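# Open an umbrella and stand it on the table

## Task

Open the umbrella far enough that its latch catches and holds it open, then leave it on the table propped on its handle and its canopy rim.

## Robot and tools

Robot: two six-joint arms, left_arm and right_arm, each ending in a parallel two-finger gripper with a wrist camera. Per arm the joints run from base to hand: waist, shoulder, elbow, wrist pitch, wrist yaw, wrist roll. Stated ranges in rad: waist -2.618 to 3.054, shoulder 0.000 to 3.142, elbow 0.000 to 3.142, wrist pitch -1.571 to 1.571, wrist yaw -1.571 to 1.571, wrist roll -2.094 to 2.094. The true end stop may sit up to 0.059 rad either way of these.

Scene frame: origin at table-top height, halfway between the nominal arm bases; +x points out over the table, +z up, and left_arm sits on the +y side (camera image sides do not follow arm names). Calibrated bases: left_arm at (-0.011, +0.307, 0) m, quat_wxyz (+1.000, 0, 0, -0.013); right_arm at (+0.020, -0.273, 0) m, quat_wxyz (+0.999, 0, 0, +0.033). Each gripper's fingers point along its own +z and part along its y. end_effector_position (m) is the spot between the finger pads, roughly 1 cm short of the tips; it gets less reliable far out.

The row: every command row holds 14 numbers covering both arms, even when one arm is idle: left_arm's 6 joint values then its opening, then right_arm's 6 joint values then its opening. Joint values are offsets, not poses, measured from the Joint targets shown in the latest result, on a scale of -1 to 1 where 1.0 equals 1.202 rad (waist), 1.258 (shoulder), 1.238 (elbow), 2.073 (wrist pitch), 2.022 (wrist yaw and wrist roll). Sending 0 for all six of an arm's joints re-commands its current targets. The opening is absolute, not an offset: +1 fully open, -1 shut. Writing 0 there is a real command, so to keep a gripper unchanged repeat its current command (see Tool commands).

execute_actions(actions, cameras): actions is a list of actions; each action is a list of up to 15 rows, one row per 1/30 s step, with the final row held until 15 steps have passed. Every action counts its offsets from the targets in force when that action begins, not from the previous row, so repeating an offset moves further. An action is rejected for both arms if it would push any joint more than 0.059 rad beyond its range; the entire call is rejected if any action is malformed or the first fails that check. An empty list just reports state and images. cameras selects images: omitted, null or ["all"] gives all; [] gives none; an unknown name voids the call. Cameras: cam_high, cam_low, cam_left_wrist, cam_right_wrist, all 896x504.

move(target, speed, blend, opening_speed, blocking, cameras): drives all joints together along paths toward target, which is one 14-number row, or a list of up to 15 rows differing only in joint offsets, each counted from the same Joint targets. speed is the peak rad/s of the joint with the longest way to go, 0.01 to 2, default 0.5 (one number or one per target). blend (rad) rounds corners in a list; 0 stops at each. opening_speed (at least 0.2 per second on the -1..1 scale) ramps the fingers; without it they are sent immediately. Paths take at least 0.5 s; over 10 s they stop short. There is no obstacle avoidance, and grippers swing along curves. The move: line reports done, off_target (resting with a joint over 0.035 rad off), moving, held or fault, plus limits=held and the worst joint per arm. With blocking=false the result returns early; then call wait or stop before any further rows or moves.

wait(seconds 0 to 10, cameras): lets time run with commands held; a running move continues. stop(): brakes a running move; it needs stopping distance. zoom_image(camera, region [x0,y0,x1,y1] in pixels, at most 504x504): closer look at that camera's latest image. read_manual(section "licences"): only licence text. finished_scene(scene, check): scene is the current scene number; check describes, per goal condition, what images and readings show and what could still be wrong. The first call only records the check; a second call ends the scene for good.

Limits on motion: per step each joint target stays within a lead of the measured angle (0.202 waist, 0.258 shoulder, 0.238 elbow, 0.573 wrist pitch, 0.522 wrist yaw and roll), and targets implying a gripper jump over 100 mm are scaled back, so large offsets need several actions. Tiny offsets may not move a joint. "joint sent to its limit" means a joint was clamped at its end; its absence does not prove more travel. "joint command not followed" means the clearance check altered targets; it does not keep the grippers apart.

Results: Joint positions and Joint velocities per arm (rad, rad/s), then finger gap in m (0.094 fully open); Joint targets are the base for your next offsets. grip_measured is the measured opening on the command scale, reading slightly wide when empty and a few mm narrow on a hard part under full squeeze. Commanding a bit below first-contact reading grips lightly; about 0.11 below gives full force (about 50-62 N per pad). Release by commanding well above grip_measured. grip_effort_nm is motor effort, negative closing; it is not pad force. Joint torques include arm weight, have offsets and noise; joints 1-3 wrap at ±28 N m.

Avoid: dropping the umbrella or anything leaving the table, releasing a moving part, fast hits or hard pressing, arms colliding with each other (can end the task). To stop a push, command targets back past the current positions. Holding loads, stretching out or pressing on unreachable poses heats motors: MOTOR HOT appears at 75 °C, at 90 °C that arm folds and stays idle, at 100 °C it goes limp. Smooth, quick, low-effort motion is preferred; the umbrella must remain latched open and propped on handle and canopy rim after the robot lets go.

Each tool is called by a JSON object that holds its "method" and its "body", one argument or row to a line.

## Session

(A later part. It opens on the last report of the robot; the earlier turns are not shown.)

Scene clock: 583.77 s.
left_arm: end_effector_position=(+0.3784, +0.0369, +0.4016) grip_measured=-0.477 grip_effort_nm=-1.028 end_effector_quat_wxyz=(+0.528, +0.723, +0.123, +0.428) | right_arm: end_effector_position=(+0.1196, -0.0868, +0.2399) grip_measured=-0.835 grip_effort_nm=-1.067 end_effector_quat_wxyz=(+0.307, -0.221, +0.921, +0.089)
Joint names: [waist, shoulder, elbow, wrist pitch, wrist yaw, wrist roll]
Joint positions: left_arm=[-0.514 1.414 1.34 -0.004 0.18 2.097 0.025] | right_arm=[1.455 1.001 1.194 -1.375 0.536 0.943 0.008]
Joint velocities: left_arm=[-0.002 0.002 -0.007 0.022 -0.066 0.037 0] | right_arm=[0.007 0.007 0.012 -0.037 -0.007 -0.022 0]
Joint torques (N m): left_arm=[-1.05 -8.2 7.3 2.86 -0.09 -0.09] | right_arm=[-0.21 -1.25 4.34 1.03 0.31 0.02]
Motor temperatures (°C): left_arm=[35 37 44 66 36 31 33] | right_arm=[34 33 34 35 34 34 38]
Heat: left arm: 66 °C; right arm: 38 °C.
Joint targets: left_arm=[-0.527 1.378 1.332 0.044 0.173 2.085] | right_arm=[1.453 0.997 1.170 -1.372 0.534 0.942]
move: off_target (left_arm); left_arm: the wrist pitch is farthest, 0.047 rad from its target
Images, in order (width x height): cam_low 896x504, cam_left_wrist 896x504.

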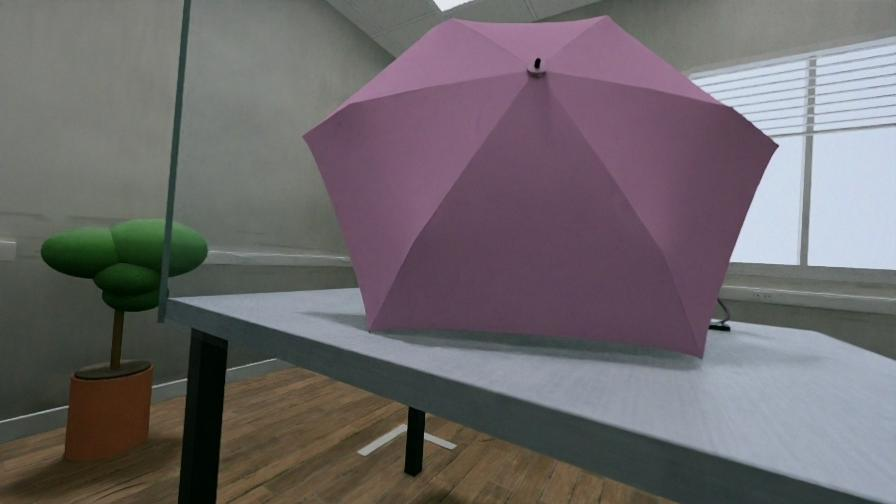

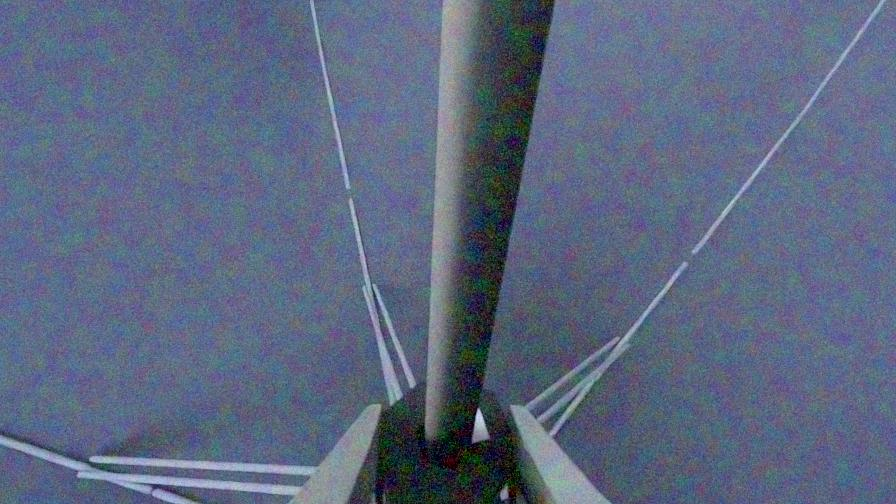

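{"method": "execute_actions", "body": {
  "actions": []
}}

Scene clock: 594.00 s.
left_arm: end_effector_position=(+0.3784, +0.0369, +0.4017) grip_measured=-0.477 grip_effort_nm=-1.033 end_effector_quat_wxyz=(+0.528, +0.723, +0.123, +0.428) | right_arm: end_effector_position=(+0.1196, -0.0867, +0.2399) grip_measured=-0.835 grip_effort_nm=-1.062 end_effector_quat_wxyz=(+0.307, -0.221, +0.921, +0.089)
Joint names: [waist, shoulder, elbow, wrist pitch, wrist yaw, wrist roll]
Joint positions: left_arm=[-0.514 1.414 1.34 -0.003 0.18 2.097 0.025] | right_arm=[1.455 1.001 1.194 -1.375 0.537 0.943 0.008]
Joint velocities: left_arm=[-0.012 -0.002 0.007 -0.081 0.022 -0.022 0] | right_arm=[-0.012 0.002 0.007 0.007 0.066 0.037 -0.001]
Joint torques (N m): left_arm=[-1.05 -8.18 7.34 2.86 -0.07 -0.09] | right_arm=[-0.2 -1.22 4.37 1.02 0.29 0.01]
Motor temperatures (°C): left_arm=[34 37 44 68 35 31 33] | right_arm=[34 33 34 35 34 34 38]
Heat: left arm: 68 °C; right arm: 38 °C.
Joint targets: left_arm=[-0.527 1.378 1.332 0.044 0.173 2.085] | right_arm=[1.453 0.997 1.170 -1.372 0.534 0.942]
Tool commands: left_gripper/opening=-0.62 right_gripper/opening=-1.0

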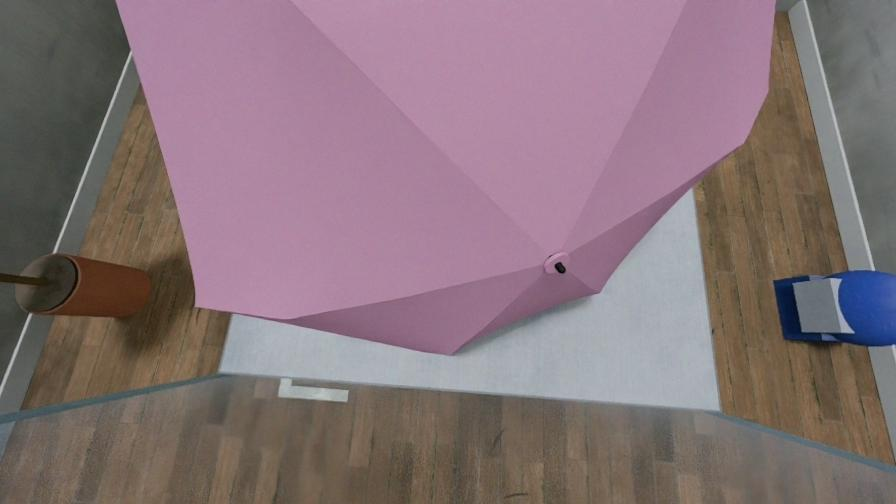

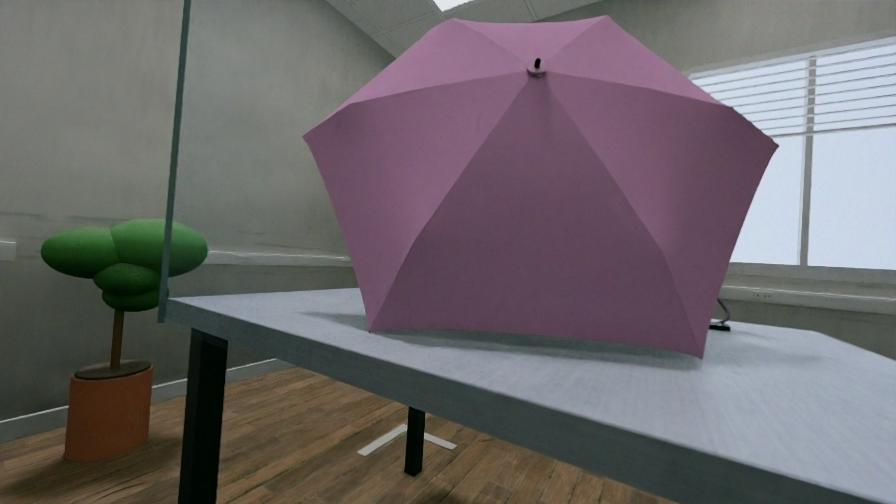

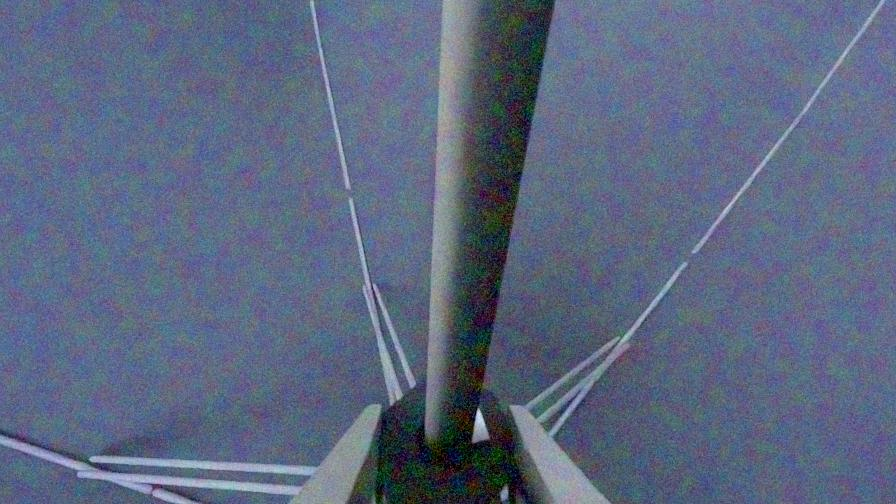

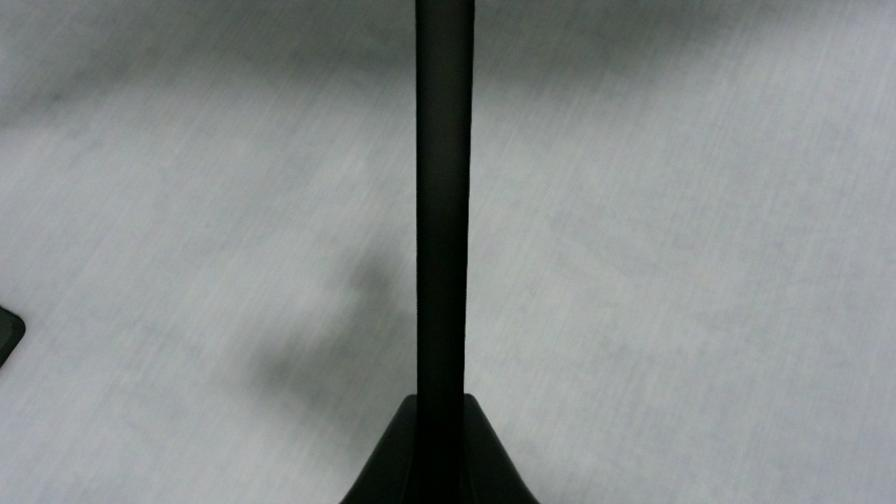

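{"method": "move", "body": {
  "target": [-0.0064, -0.0029, -0.0241, 0.0077, -0.0024, 0, -0.62, -0.0026, -0.0060, -0.0389, 0.0079, 0.0026, 0.0017, -1],
  "speed": 0.06,
  "cameras": ["cam_high", "cam_low", "cam_left_wrist"]
}}

Scene clock: 598.07 s.
left_arm: end_effector_position=(+0.3757, +0.0343, +0.3966) grip_measured=-0.477 grip_effort_nm=-1.033 end_effector_quat_wxyz=(+0.530, +0.723, +0.121, +0.427) | right_arm: end_effector_position=(+0.1205, -0.0893, +0.2280) grip_measured=-0.835 grip_effort_nm=-1.072 end_effector_quat_wxyz=(+0.307, -0.222, +0.922, +0.078)
Joint names: [waist, shoulder, elbow, wrist pitch, wrist yaw, wrist roll]
Joint positions: left_arm=[-0.523 1.408 1.312 0.02 0.178 2.097 0.025] | right_arm=[1.455 0.994 1.145 -1.357 0.544 0.946 0.008]
Joint velocities: left_arm=[-0.012 -0.007 -0.017 -0.051 -0.022 -0.095 0.001] | right_arm=[0.002 0.051 0.012 0.051 -0.051 -0.007 -0.001]
Joint torques (N m): left_arm=[-0.94 -7.91 7.19 2.79 -0.11 -0.1] | right_arm=[-0.51 -1.26 4.45 0.96 0.28 0]
Motor temperatures (°C): left_arm=[34 37 44 68 35 31 33] | right_arm=[34 33 34 35 34 34 38]
Heat: left arm: 68 °C; right arm: 38 °C.
Joint targets: left_arm=[-0.534 1.374 1.302 0.059 0.168 2.085] | right_arm=[1.450 0.990 1.122 -1.356 0.540 0.945]
move: off_target (left_arm); left_arm: the wrist pitch is farthest, 0.040 rad from its target
Images, in order (width x height): cam_high 896x504, cam_low 896x504, cam_left_wrist 896x504.

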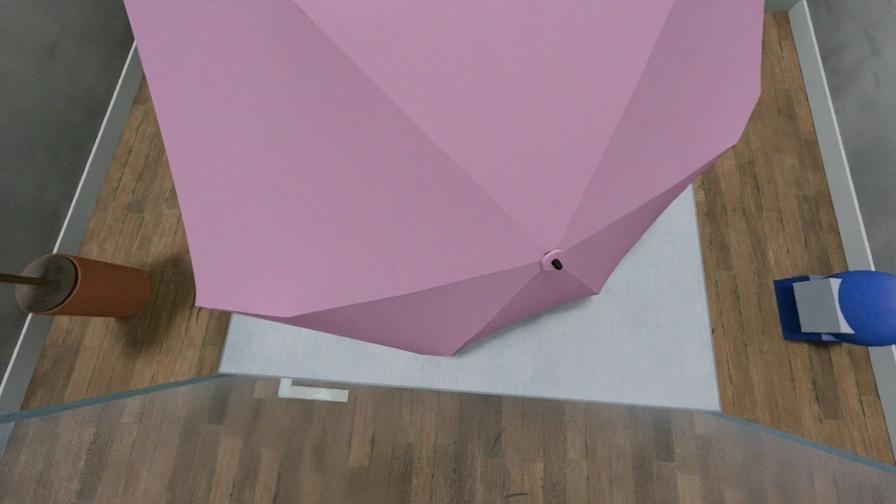

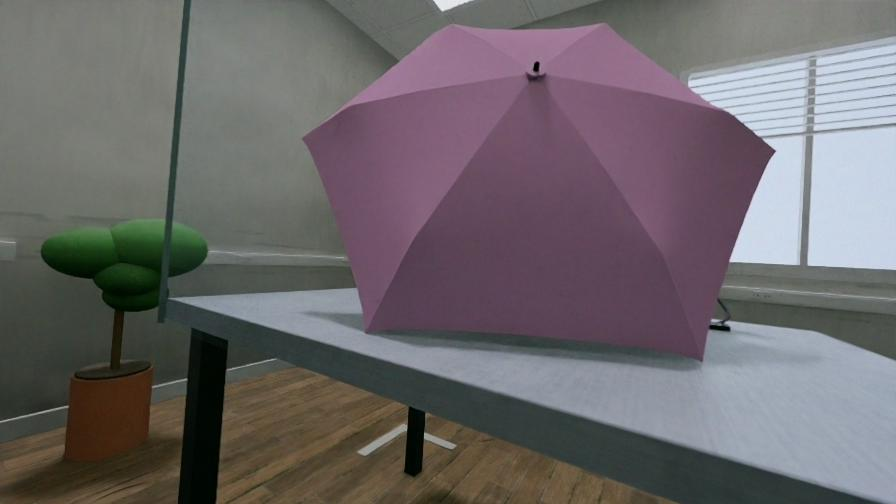

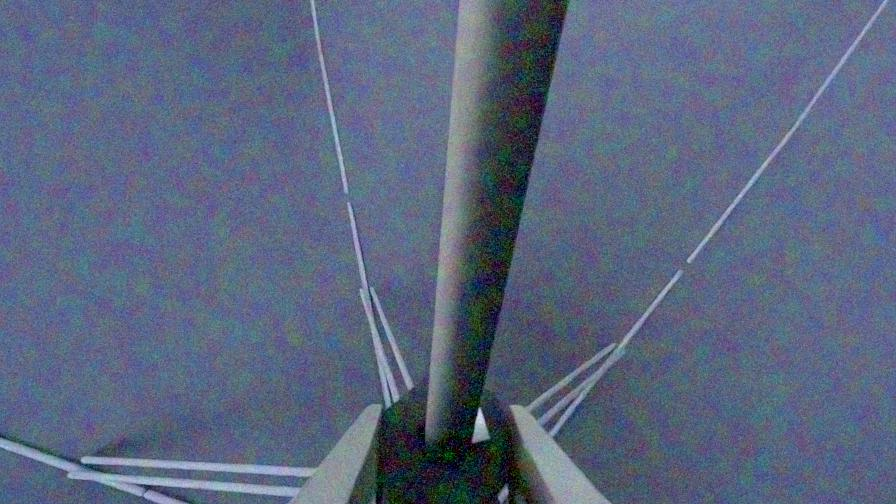

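{"method": "zoom_image", "body": {
  "camera": "cam_low",
  "region": [330, 290, 450, 360]
}}

{"method": "zoom_image", "body": {
  "camera": "cam_low",
  "region": [640, 310, 760, 380]
}}

Scaled by 4.200 from the camera's 896x504 image, which has a finer 1280x720 frame.

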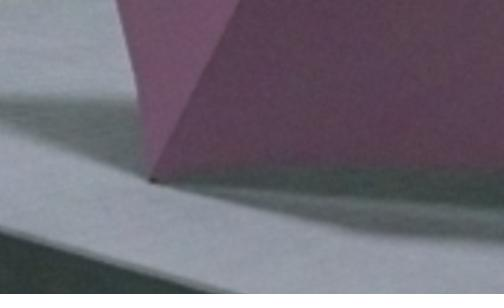

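Scaled by 4.200 from the camera's 896x504 image, which has a finer 1280x720 frame.

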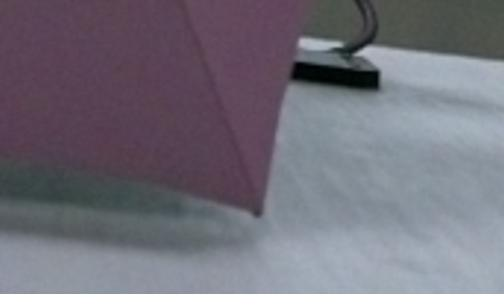

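{"method": "move", "body": {
  "target": [0, 0, 0, 0, 0, 0, -0.1, 0, 0, 0, 0, 0, 0, -1],
  "opening_speed": 0.3
}}

Scene clock: 613.87 s.
left_arm: end_effector_position=(+0.3750, +0.0346, +0.4025) grip_measured=-0.101 grip_effort_nm=0.056 end_effector_quat_wxyz=(+0.533, +0.716, +0.121, +0.434) | right_arm: end_effector_position=(+0.1206, -0.0879, +0.2286) grip_measured=-0.835 grip_effort_nm=-1.067 end_effector_quat_wxyz=(+0.308, -0.221, +0.922, +0.081)
Joint names: [waist, shoulder, elbow, wrist pitch, wrist yaw, wrist roll]
Joint positions: left_arm=[-0.527 1.404 1.312 0.036 0.168 2.096 0.042] | right_arm=[1.455 0.994 1.145 -1.351 0.544 0.947 0.008]
Joint velocities: left_arm=[-0.007 -0.007 -0.017 -0.081 -0.007 -0.022 0] | right_arm=[0.007 -0.002 -0.012 0.007 -0.007 -0.007 0.001]
Joint torques (N m): left_arm=[-0.62 -7.57 7.19 2.61 -0.01 -0.09] | right_arm=[-0.54 -1.24 4.45 0.91 0.28 0]
Motor temperatures (°C): left_arm=[34 36 44 68 35 31 33] | right_arm=[34 33 34 35 33 34 38]
Heat: left arm: 68 °C; right arm: 38 °C.
Joint targets: left_arm=[-0.534 1.374 1.303 0.059 0.168 2.085] | right_arm=[1.450 0.990 1.122 -1.356 0.540 0.945]
move: done

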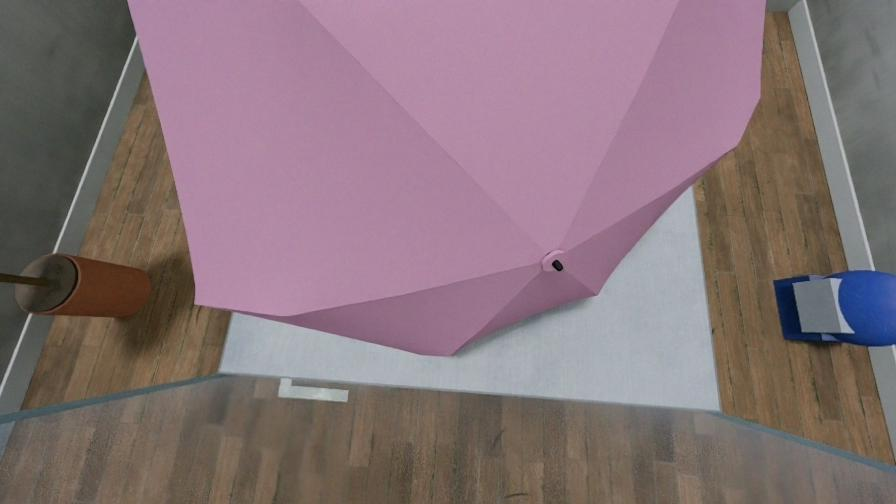

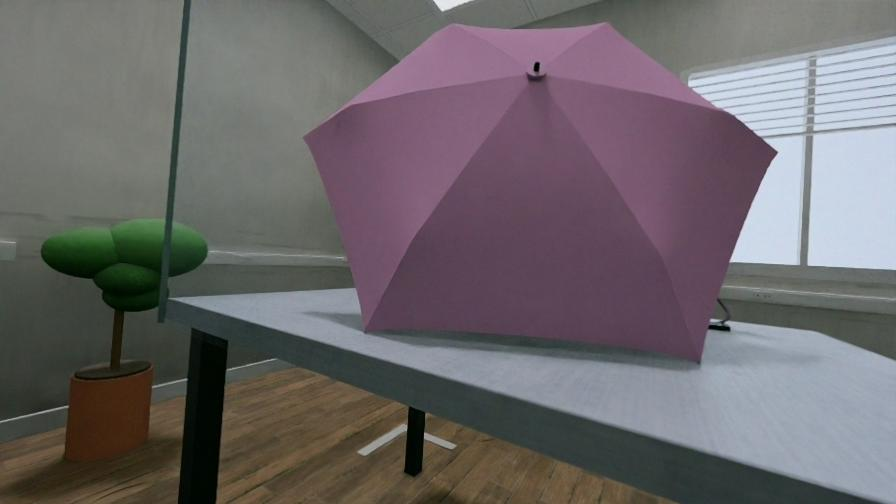

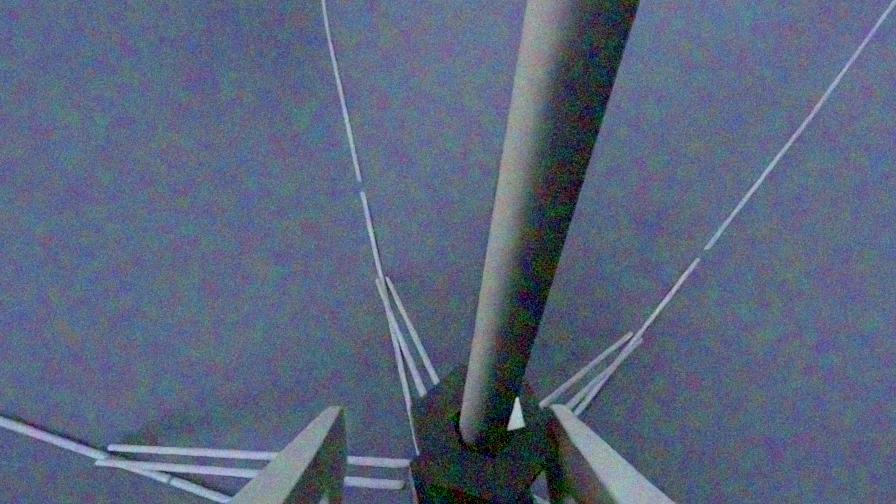

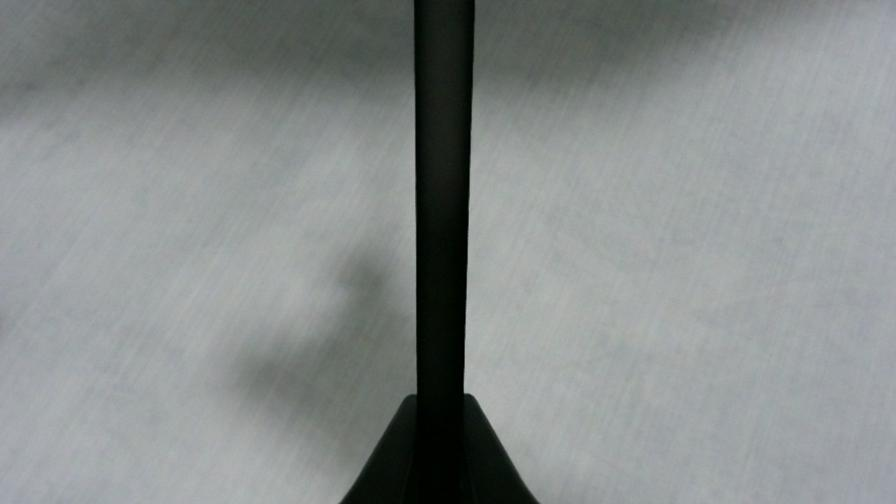

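{"method": "move", "body": {
  "target": [0.0133, -0.0016, -0.0315, 0.0077, 0.0099, 0, -0.1, 0, 0, 0, 0, 0, 0, -1],
  "speed": 0.1,
  "cameras": ["cam_left_wrist"]
}}

Scene clock: 624.43 s.
left_arm: end_effector_position=(+0.3735, +0.0350, +0.4011) grip_measured=-0.101 grip_effort_nm=0.066 end_effector_quat_wxyz=(+0.539, +0.711, +0.117, +0.436) | right_arm: end_effector_position=(+0.1206, -0.0879, +0.2286) grip_measured=-0.835 grip_effort_nm=-1.062 end_effector_quat_wxyz=(+0.308, -0.221, +0.922, +0.081)
Joint names: [waist, shoulder, elbow, wrist pitch, wrist yaw, wrist roll]
Joint positions: left_arm=[-0.524 1.396 1.284 0.072 0.177 2.096 0.042] | right_arm=[1.455 0.994 1.145 -1.351 0.544 0.947 0.008]
Joint velocities: left_arm=[0.012 -0.007 -0.007 0.022 0.007 -0.051 -0.001] | right_arm=[-0.007 -0.007 -0.002 -0.007 -0.022 0.037 0]
Joint torques (N m): left_arm=[0.54 -7.04 6.35 2.38 0.1 -0.08] | right_arm=[-0.47 -1.25 4.42 0.92 0.27 0]
Motor temperatures (°C): left_arm=[34 36 44 68 34 31 33] | right_arm=[34 33 34 35 33 34 38]
Heat: left arm: 68 °C; right arm: 38 °C.
Joint targets: left_arm=[-0.519 1.372 1.264 0.075 0.188 2.085] | right_arm=[1.450 0.990 1.122 -1.356 0.540 0.945]
move: done
Images, in order (width x height): cam_left_wrist 896x504.

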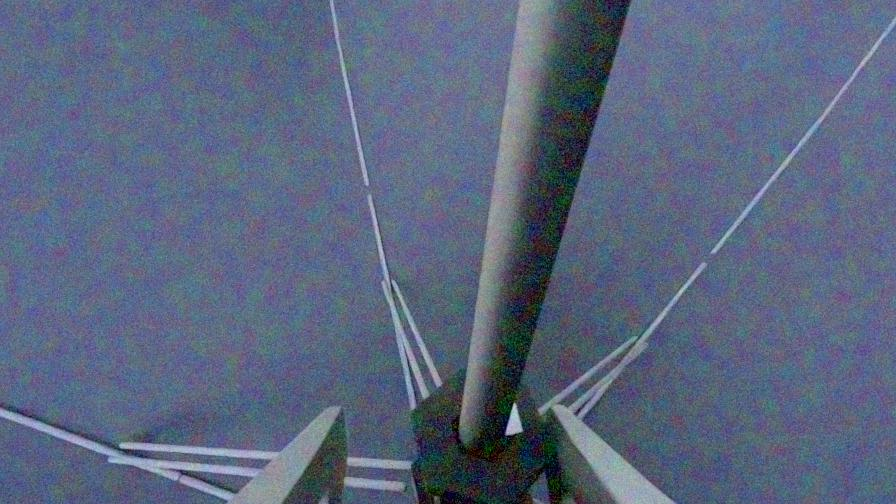

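{"method": "move", "body": {
  "target": [
    [0, 0.0159, 0, -0.0024, 0, 0, -0.1, 0, 0, 0, 0, 0, 0, -1],
    [-0.0849, -0.0529, -0.1134, 0.0285, -0.0539, 0, -0.1, 0, 0, 0, 0, 0, 0, -1]
  ],
  "speed": 0.12,
  "cameras": ["cam_left_wrist", "cam_low"]
}}

Scene clock: 633.03 s.
left_arm: end_effector_position=(+0.3461, +0.0227, +0.3769) grip_measured=-0.101 grip_effort_nm=0.061 end_effector_quat_wxyz=(+0.535, +0.715, +0.117, +0.435) | right_arm: end_effector_position=(+0.1206, -0.0879, +0.2286) grip_measured=-0.835 grip_effort_nm=-1.057 end_effector_quat_wxyz=(+0.308, -0.221, +0.922, +0.081)
Joint names: [waist, shoulder, elbow, wrist pitch, wrist yaw, wrist roll]
Joint positions: left_arm=[-0.615 1.328 1.144 0.135 0.085 2.096 0.042] | right_arm=[1.455 0.994 1.145 -1.351 0.544 0.947 0.008]
Joint velocities: left_arm=[0.007 -0.007 -0.002 -0.037 -0.051 0.007 0] | right_arm=[-0.007 -0.017 -0.007 0.066 -0.007 -0.037 -0.001]
Joint torques (N m): left_arm=[-0.49 -6.42 6.39 2.34 -0.05 -0.09] | right_arm=[-0.53 -1.24 4.45 0.91 0.28 0]
Motor temperatures (°C): left_arm=[34 36 43 66 34 31 32] | right_arm=[34 33 34 35 33 34 38]
Heat: left arm: 66 °C; right arm: 38 °C.
Joint targets: left_arm=[-0.621 1.305 1.123 0.135 0.079 2.085] | right_arm=[1.450 0.990 1.122 -1.356 0.540 0.945]
move: done
Images, in order (width x height): cam_low 896x504, cam_left_wrist 896x504.

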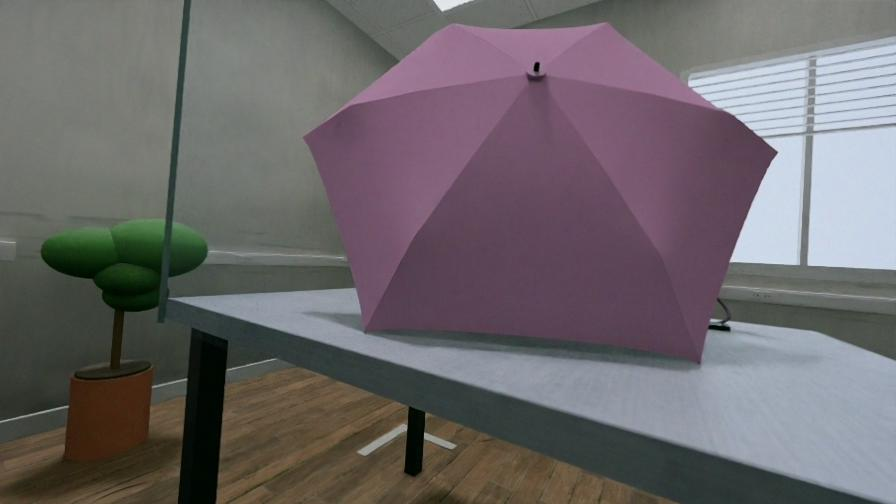

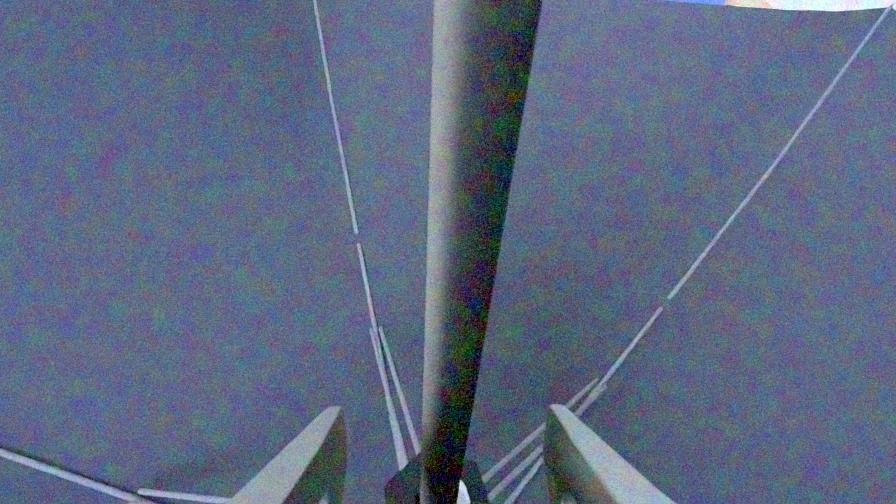

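{"method": "move", "body": {
  "target": [
    [0.0358, -0.2146, -0.1195, -0.0584, 0.0208, 0, -0.1, 0, 0, 0, 0, 0, 0, -1],
    [0.0973, -0.4549, -0.1882, -0.1655, 0.0574, 0, -0.1, 0, 0, 0, 0, 0, 0, -1]
  ],
  "speed": [0.15, 0.25],
  "blend": 0.03
}}

Scene clock: 659.27 s.
left_arm: end_effector_position=(+0.2316, +0.1243, +0.3922) grip_measured=-0.101 grip_effort_nm=0.061 end_effector_quat_wxyz=(+0.543, +0.705, +0.115, +0.442) | right_arm: end_effector_position=(+0.1206, -0.0879, +0.2286) grip_measured=-0.835 grip_effort_nm=-1.053 end_effector_quat_wxyz=(+0.308, -0.221, +0.922, +0.081)
Joint names: [waist, shoulder, elbow, wrist pitch, wrist yaw, wrist roll]
Joint positions: left_arm=[-0.511 0.74 0.911 -0.192 0.188 2.096 0.042] | right_arm=[1.455 0.994 1.145 -1.351 0.544 0.947 0.008]
Joint velocities: left_arm=[-0.002 -0.012 -0.017 -0.037 -0.037 -0.022 0] | right_arm=[0.007 -0.002 0.007 -0.007 -0.037 -0.007 0.001]
Joint torques (N m): left_arm=[0.7 -0.7 5.79 2.21 0.07 -0.09] | right_arm=[-0.5 -1.25 4.44 0.91 0.28 -0.01]
Motor temperatures (°C): left_arm=[34 36 43 63 34 31 32] | right_arm=[34 33 34 35 33 34 38]
Heat: left arm: 63 °C; right arm: 38 °C.
Joint targets: left_arm=[-0.504 0.733 0.890 -0.208 0.195 2.085] | right_arm=[1.450 0.990 1.122 -1.356 0.540 0.945]
move: done

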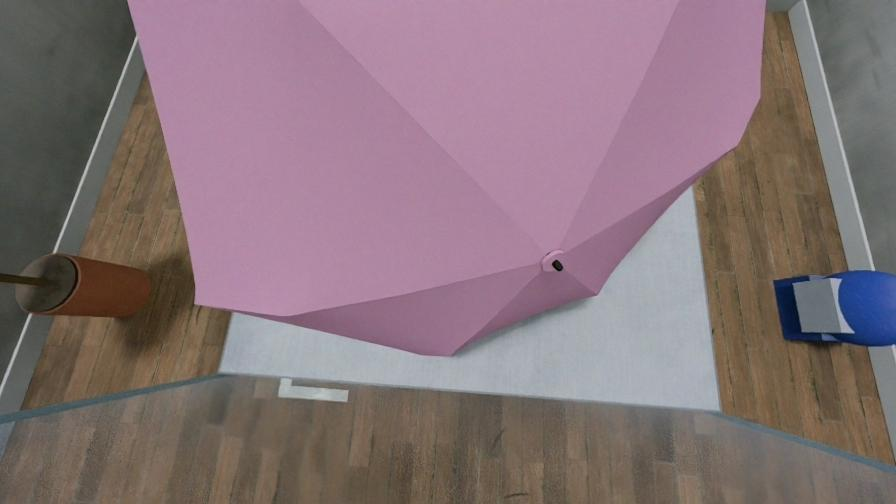

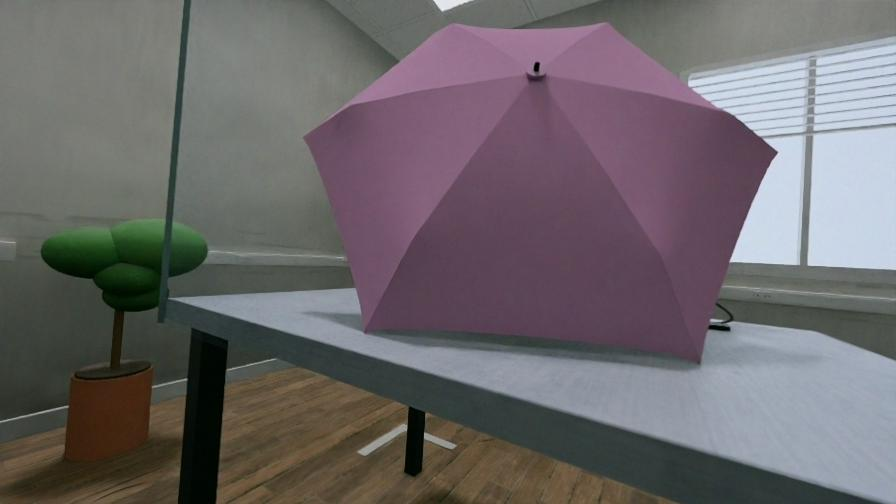

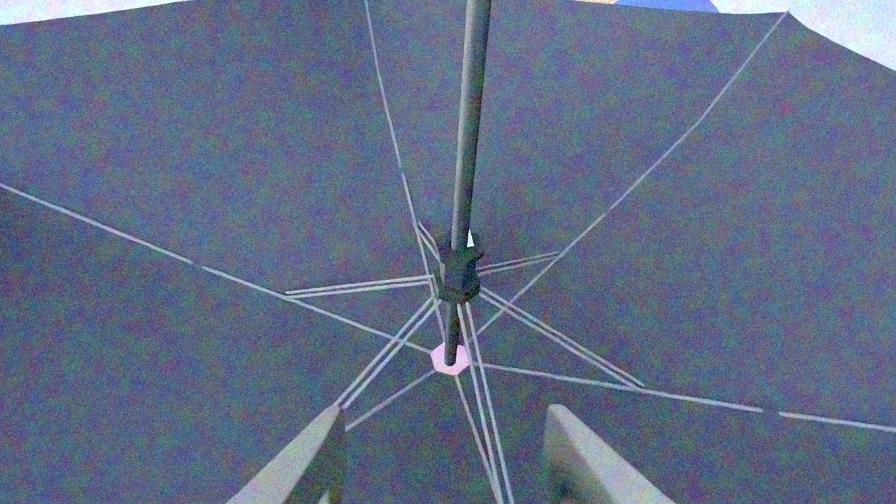

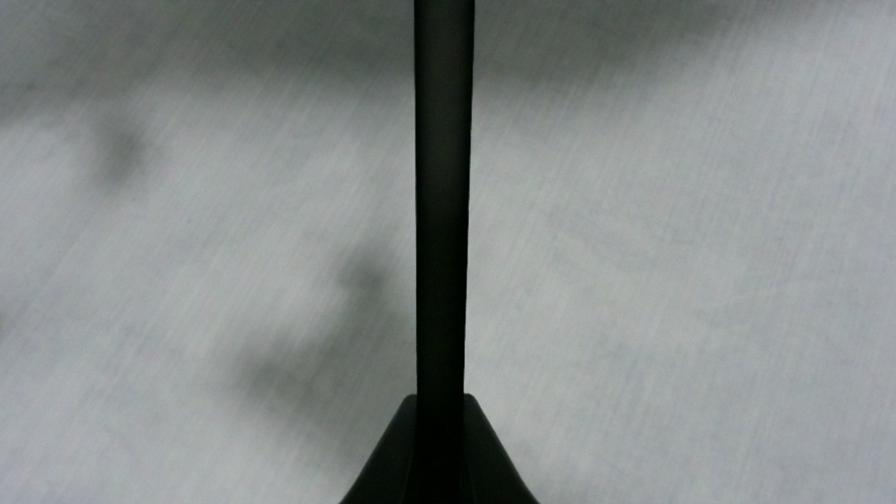

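{"method": "move", "body": {
  "target": [
    [-0.1791, -0.1624, -0.2073, 0.0334, -0.0321, -0.0091, -0.1, 0.0579, -0.0282, -0.0833, 0.0130, 0.0118, 0.0381, -1],
    [-0.3583, -0.3249, -0.4147, 0.0669, -0.0643, -0.0181, -0.1, 0.1195, -0.0522, -0.1718, 0.0289, 0.0228, 0.0800, -1],
    [-0.5374, -0.4873, -0.6220, 0.1003, -0.0964, -0.0272, -0.1, 0.1933, -0.0711, -0.2855, 0.0568, 0.0338, 0.1316, -1]
  ],
  "speed": 0.25,
  "blend": 0.03
}}

Scene clock: 701.03 s.
left_arm: end_effector_position=(+0.0872, +0.0747, +0.2152) grip_measured=-0.101 grip_effort_nm=0.061 end_effector_quat_wxyz=(+0.642, +0.706, -0.027, +0.297) | right_arm: end_effector_position=(+0.0924, -0.1058, +0.1436) grip_measured=-0.835 grip_effort_nm=-1.072 end_effector_quat_wxyz=(+0.302, -0.222, +0.924, +0.069)
Joint names: [waist, shoulder, elbow, wrist pitch, wrist yaw, wrist roll]
Joint positions: left_arm=[-1.144 0.135 0.138 -0.002 0.007 2.042 0.042] | right_arm=[1.677 0.911 0.787 -1.243 0.601 1.208 0.008]
Joint velocities: left_arm=[0.002 -0.007 -0.002 0.007 0.007 -0.007 -0.001] | right_arm=[0.002 0.012 -0.012 0.051 0.007 0.051 0.001]
Joint torques (N m): left_arm=[-0.47 0.64 6.39 2.35 -0.08 -0.09] | right_arm=[0.53 -1.44 5.01 0.75 0.45 0.04]
Motor temperatures (°C): left_arm=[34 35 44 61 33 31 32] | right_arm=[34 33 34 35 33 34 38]
Heat: left arm: 61 °C; right arm: 38 °C.
Joint targets: left_arm=[-1.149 0.120 0.120 -0.001 0.000 2.030] | right_arm=[1.682 0.900 0.769 -1.238 0.608 1.211]
move: done

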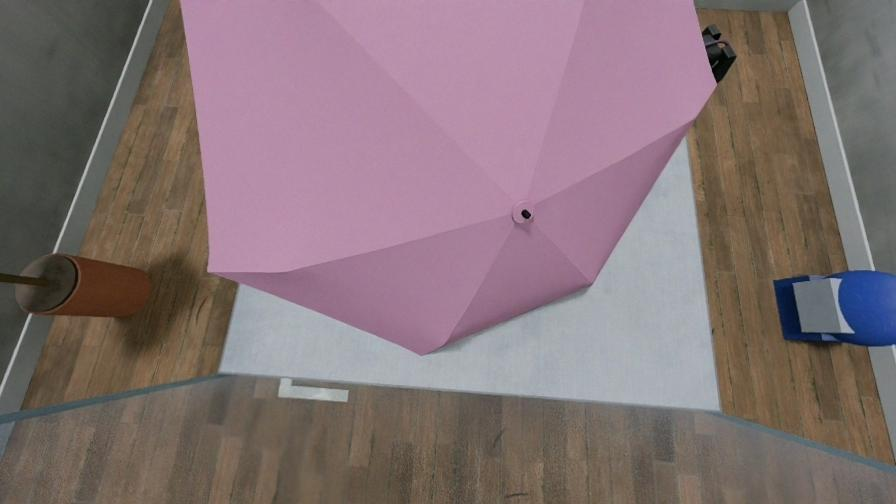

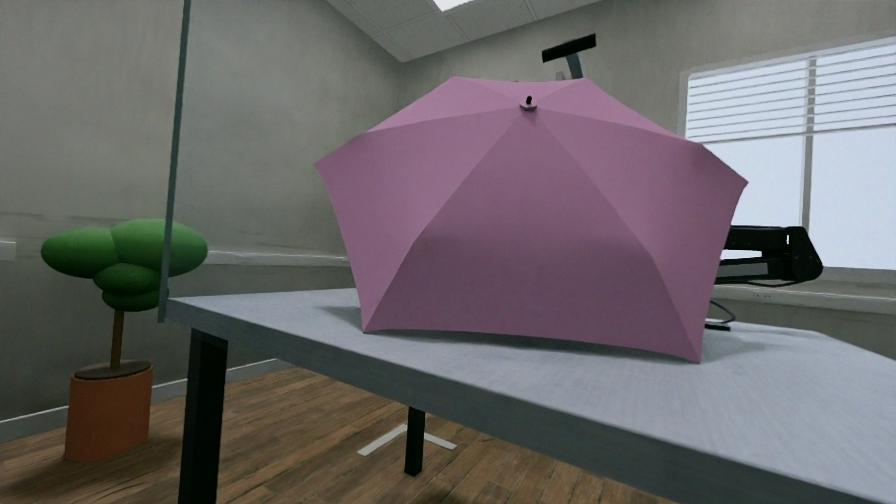

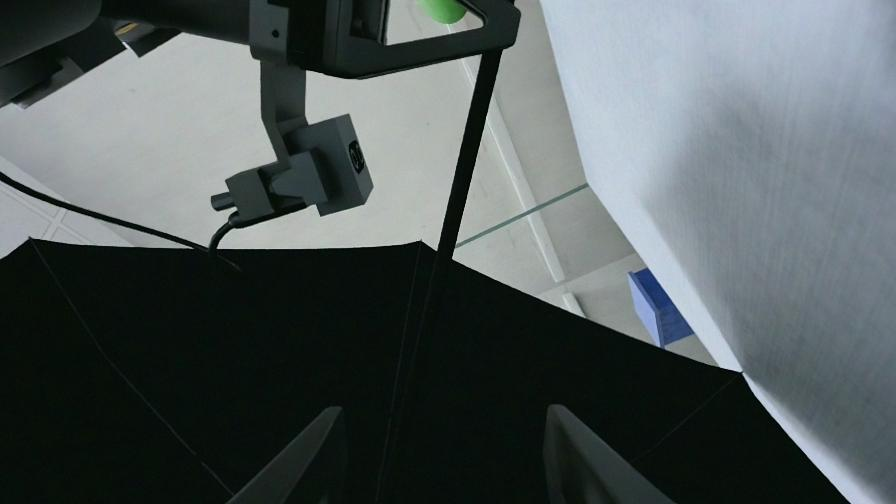

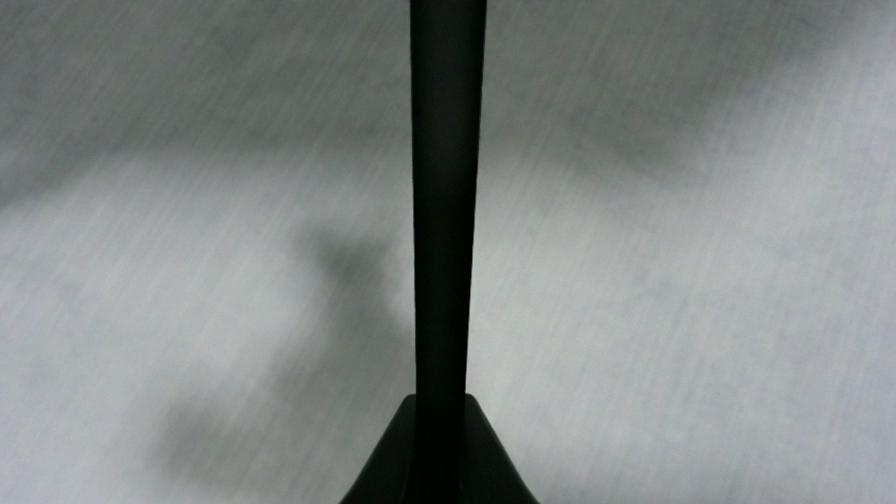

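{"method": "move", "body": {
  "target": [
    [0, 0, 0, 0, 0, 0, -0.1, 0.0600, -0.0025, -0.1104, 0.0400, 0.0069, 0.0431, -1],
    [0, 0, 0, 0, 0, 0, -0.1, 0.0962, 0.0092, -0.1893, 0.0792, 0.0103, 0.0693, -1]
  ],
  "speed": 0.13,
  "blend": 0.03
}}

Scene clock: 708.47 s.
left_arm: end_effector_position=(+0.0874, +0.0747, +0.2155) grip_measured=-0.101 grip_effort_nm=0.056 end_effector_quat_wxyz=(+0.643, +0.706, -0.027, +0.297) | right_arm: end_effector_position=(+0.0802, -0.1140, +0.0836) grip_measured=-0.835 grip_effort_nm=-1.072 end_effector_quat_wxyz=(+0.303, -0.223, +0.924, +0.069)
Joint names: [waist, shoulder, elbow, wrist pitch, wrist yaw, wrist roll]
Joint positions: left_arm=[-1.144 0.135 0.138 -0.001 0.006 2.042 0.042] | right_arm=[1.793 0.911 0.551 -1.085 0.621 1.345 0.008]
Joint velocities: left_arm=[-0.002 -0.002 0.012 0.051 0.007 -0.037 0] | right_arm=[-0.012 0.002 -0.007 0.007 0.037 -0.007 0.001]
Joint torques (N m): left_arm=[-0.49 0.62 6.41 2.36 -0.08 -0.1] | right_arm=[0.57 -0.46 5.12 0.67 0.47 0.09]
Motor temperatures (°C): left_arm=[34 35 44 61 33 31 32] | right_arm=[34 33 34 35 33 34 38]
Heat: left arm: 61 °C; right arm: 38 °C.
Joint targets: left_arm=[-1.149 0.120 0.120 -0.001 0.000 2.030] | right_arm=[1.798 0.912 0.534 -1.074 0.628 1.351]
move: done

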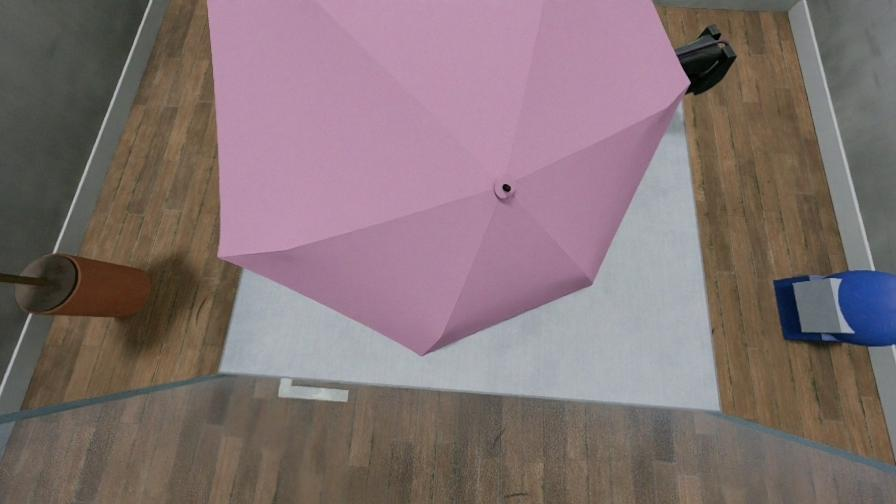

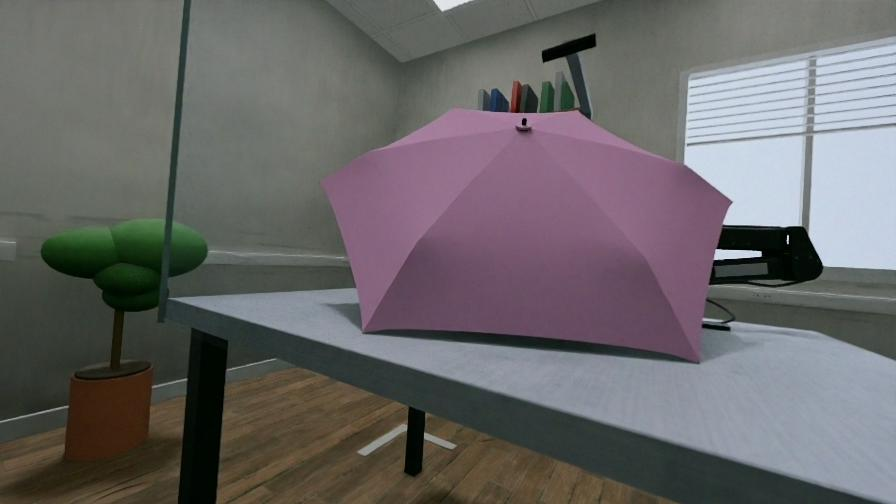

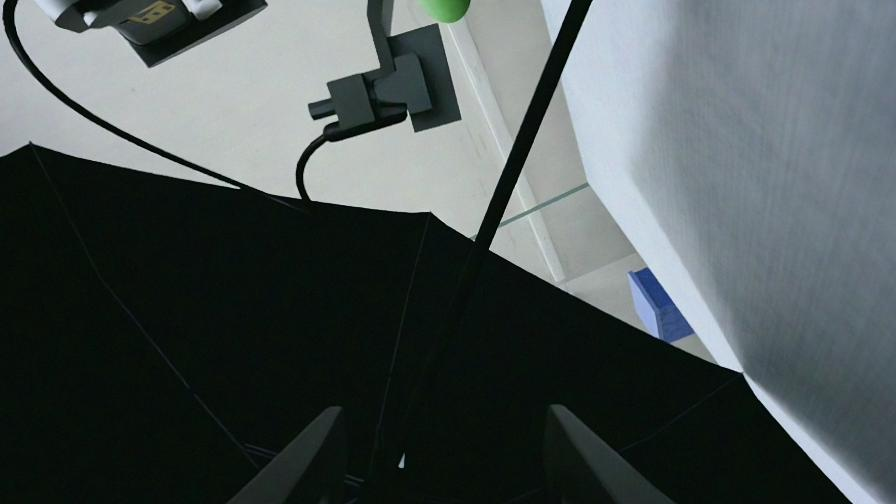

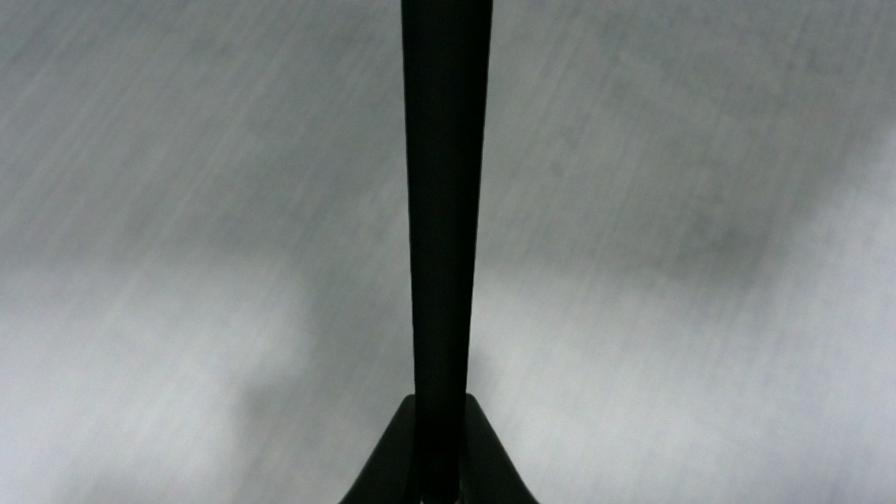

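{"method": "move", "body": {
  "target": [0, 0, 0, 0, 0, 0, -0.1, 0.0178, 0.0179, -0.0533, 0.0351, 0.0014, 0.0131, -1],
  "speed": 0.08,
  "cameras": ["cam_right_wrist", "cam_low"]
}}

Scene clock: 713.33 s.
left_arm: end_effector_position=(+0.0874, +0.0747, +0.2155) grip_measured=-0.101 grip_effort_nm=0.046 end_effector_quat_wxyz=(+0.643, +0.706, -0.027, +0.297) | right_arm: end_effector_position=(+0.0783, -0.1150, +0.0655) grip_measured=-0.835 grip_effort_nm=-1.067 end_effector_quat_wxyz=(+0.304, -0.222, +0.924, +0.070)
Joint names: [waist, shoulder, elbow, wrist pitch, wrist yaw, wrist roll]
Joint positions: left_arm=[-1.144 0.135 0.138 -0.001 0.006 2.042 0.042] | right_arm=[1.814 0.932 0.485 -1.014 0.626 1.373 0.008]
Joint velocities: left_arm=[-0.007 0.002 -0.017 0.081 -0.007 -0.022 0] | right_arm=[0.002 -0.007 -0.002 -0.007 -0.037 0.037 -0.001]
Joint torques (N m): left_arm=[-0.49 0.65 6.38 2.36 -0.08 -0.09] | right_arm=[0.54 -0.44 5.03 0.68 0.44 0.06]
Motor temperatures (°C): left_arm=[34 34 44 60 33 31 32] | right_arm=[34 33 34 35 33 34 38]
Heat: left arm: 60 °C; right arm: 38 °C.
Joint targets: left_arm=[-1.149 0.120 0.120 -0.001 0.000 2.030] | right_arm=[1.819 0.934 0.468 -1.001 0.631 1.378]
move: done
Images, in order (width x height): cam_low 896x504, cam_right_wrist 896x504.

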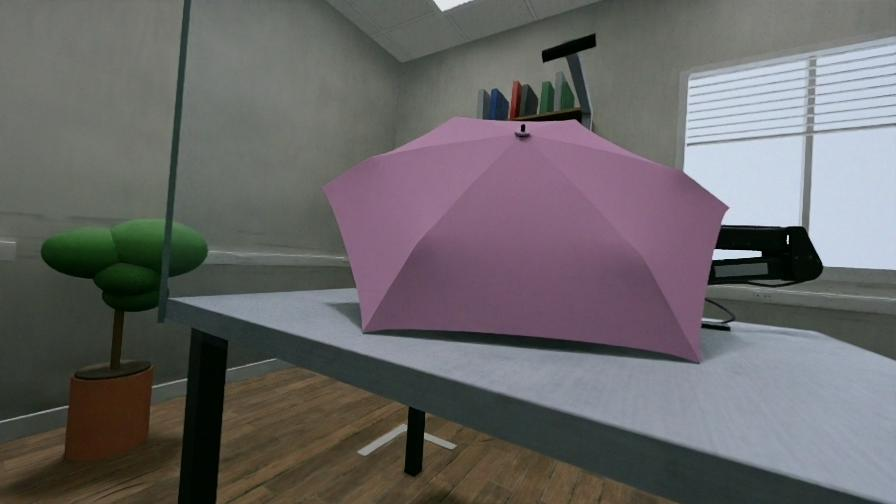

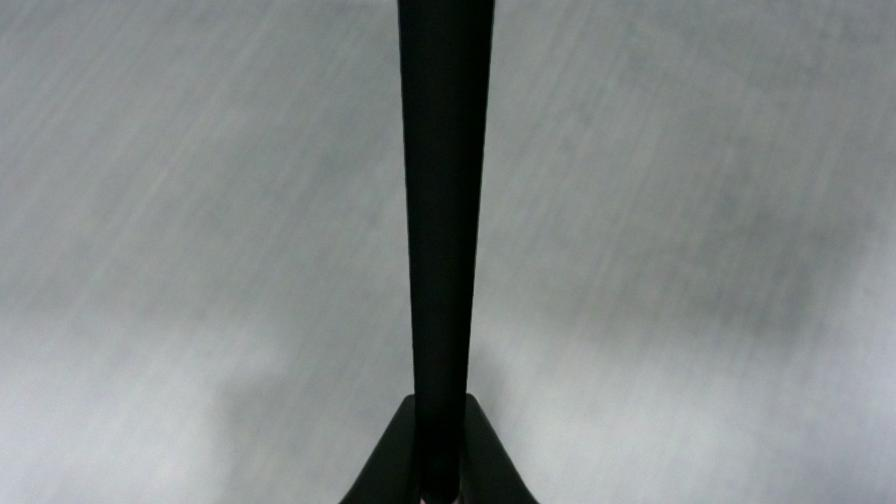

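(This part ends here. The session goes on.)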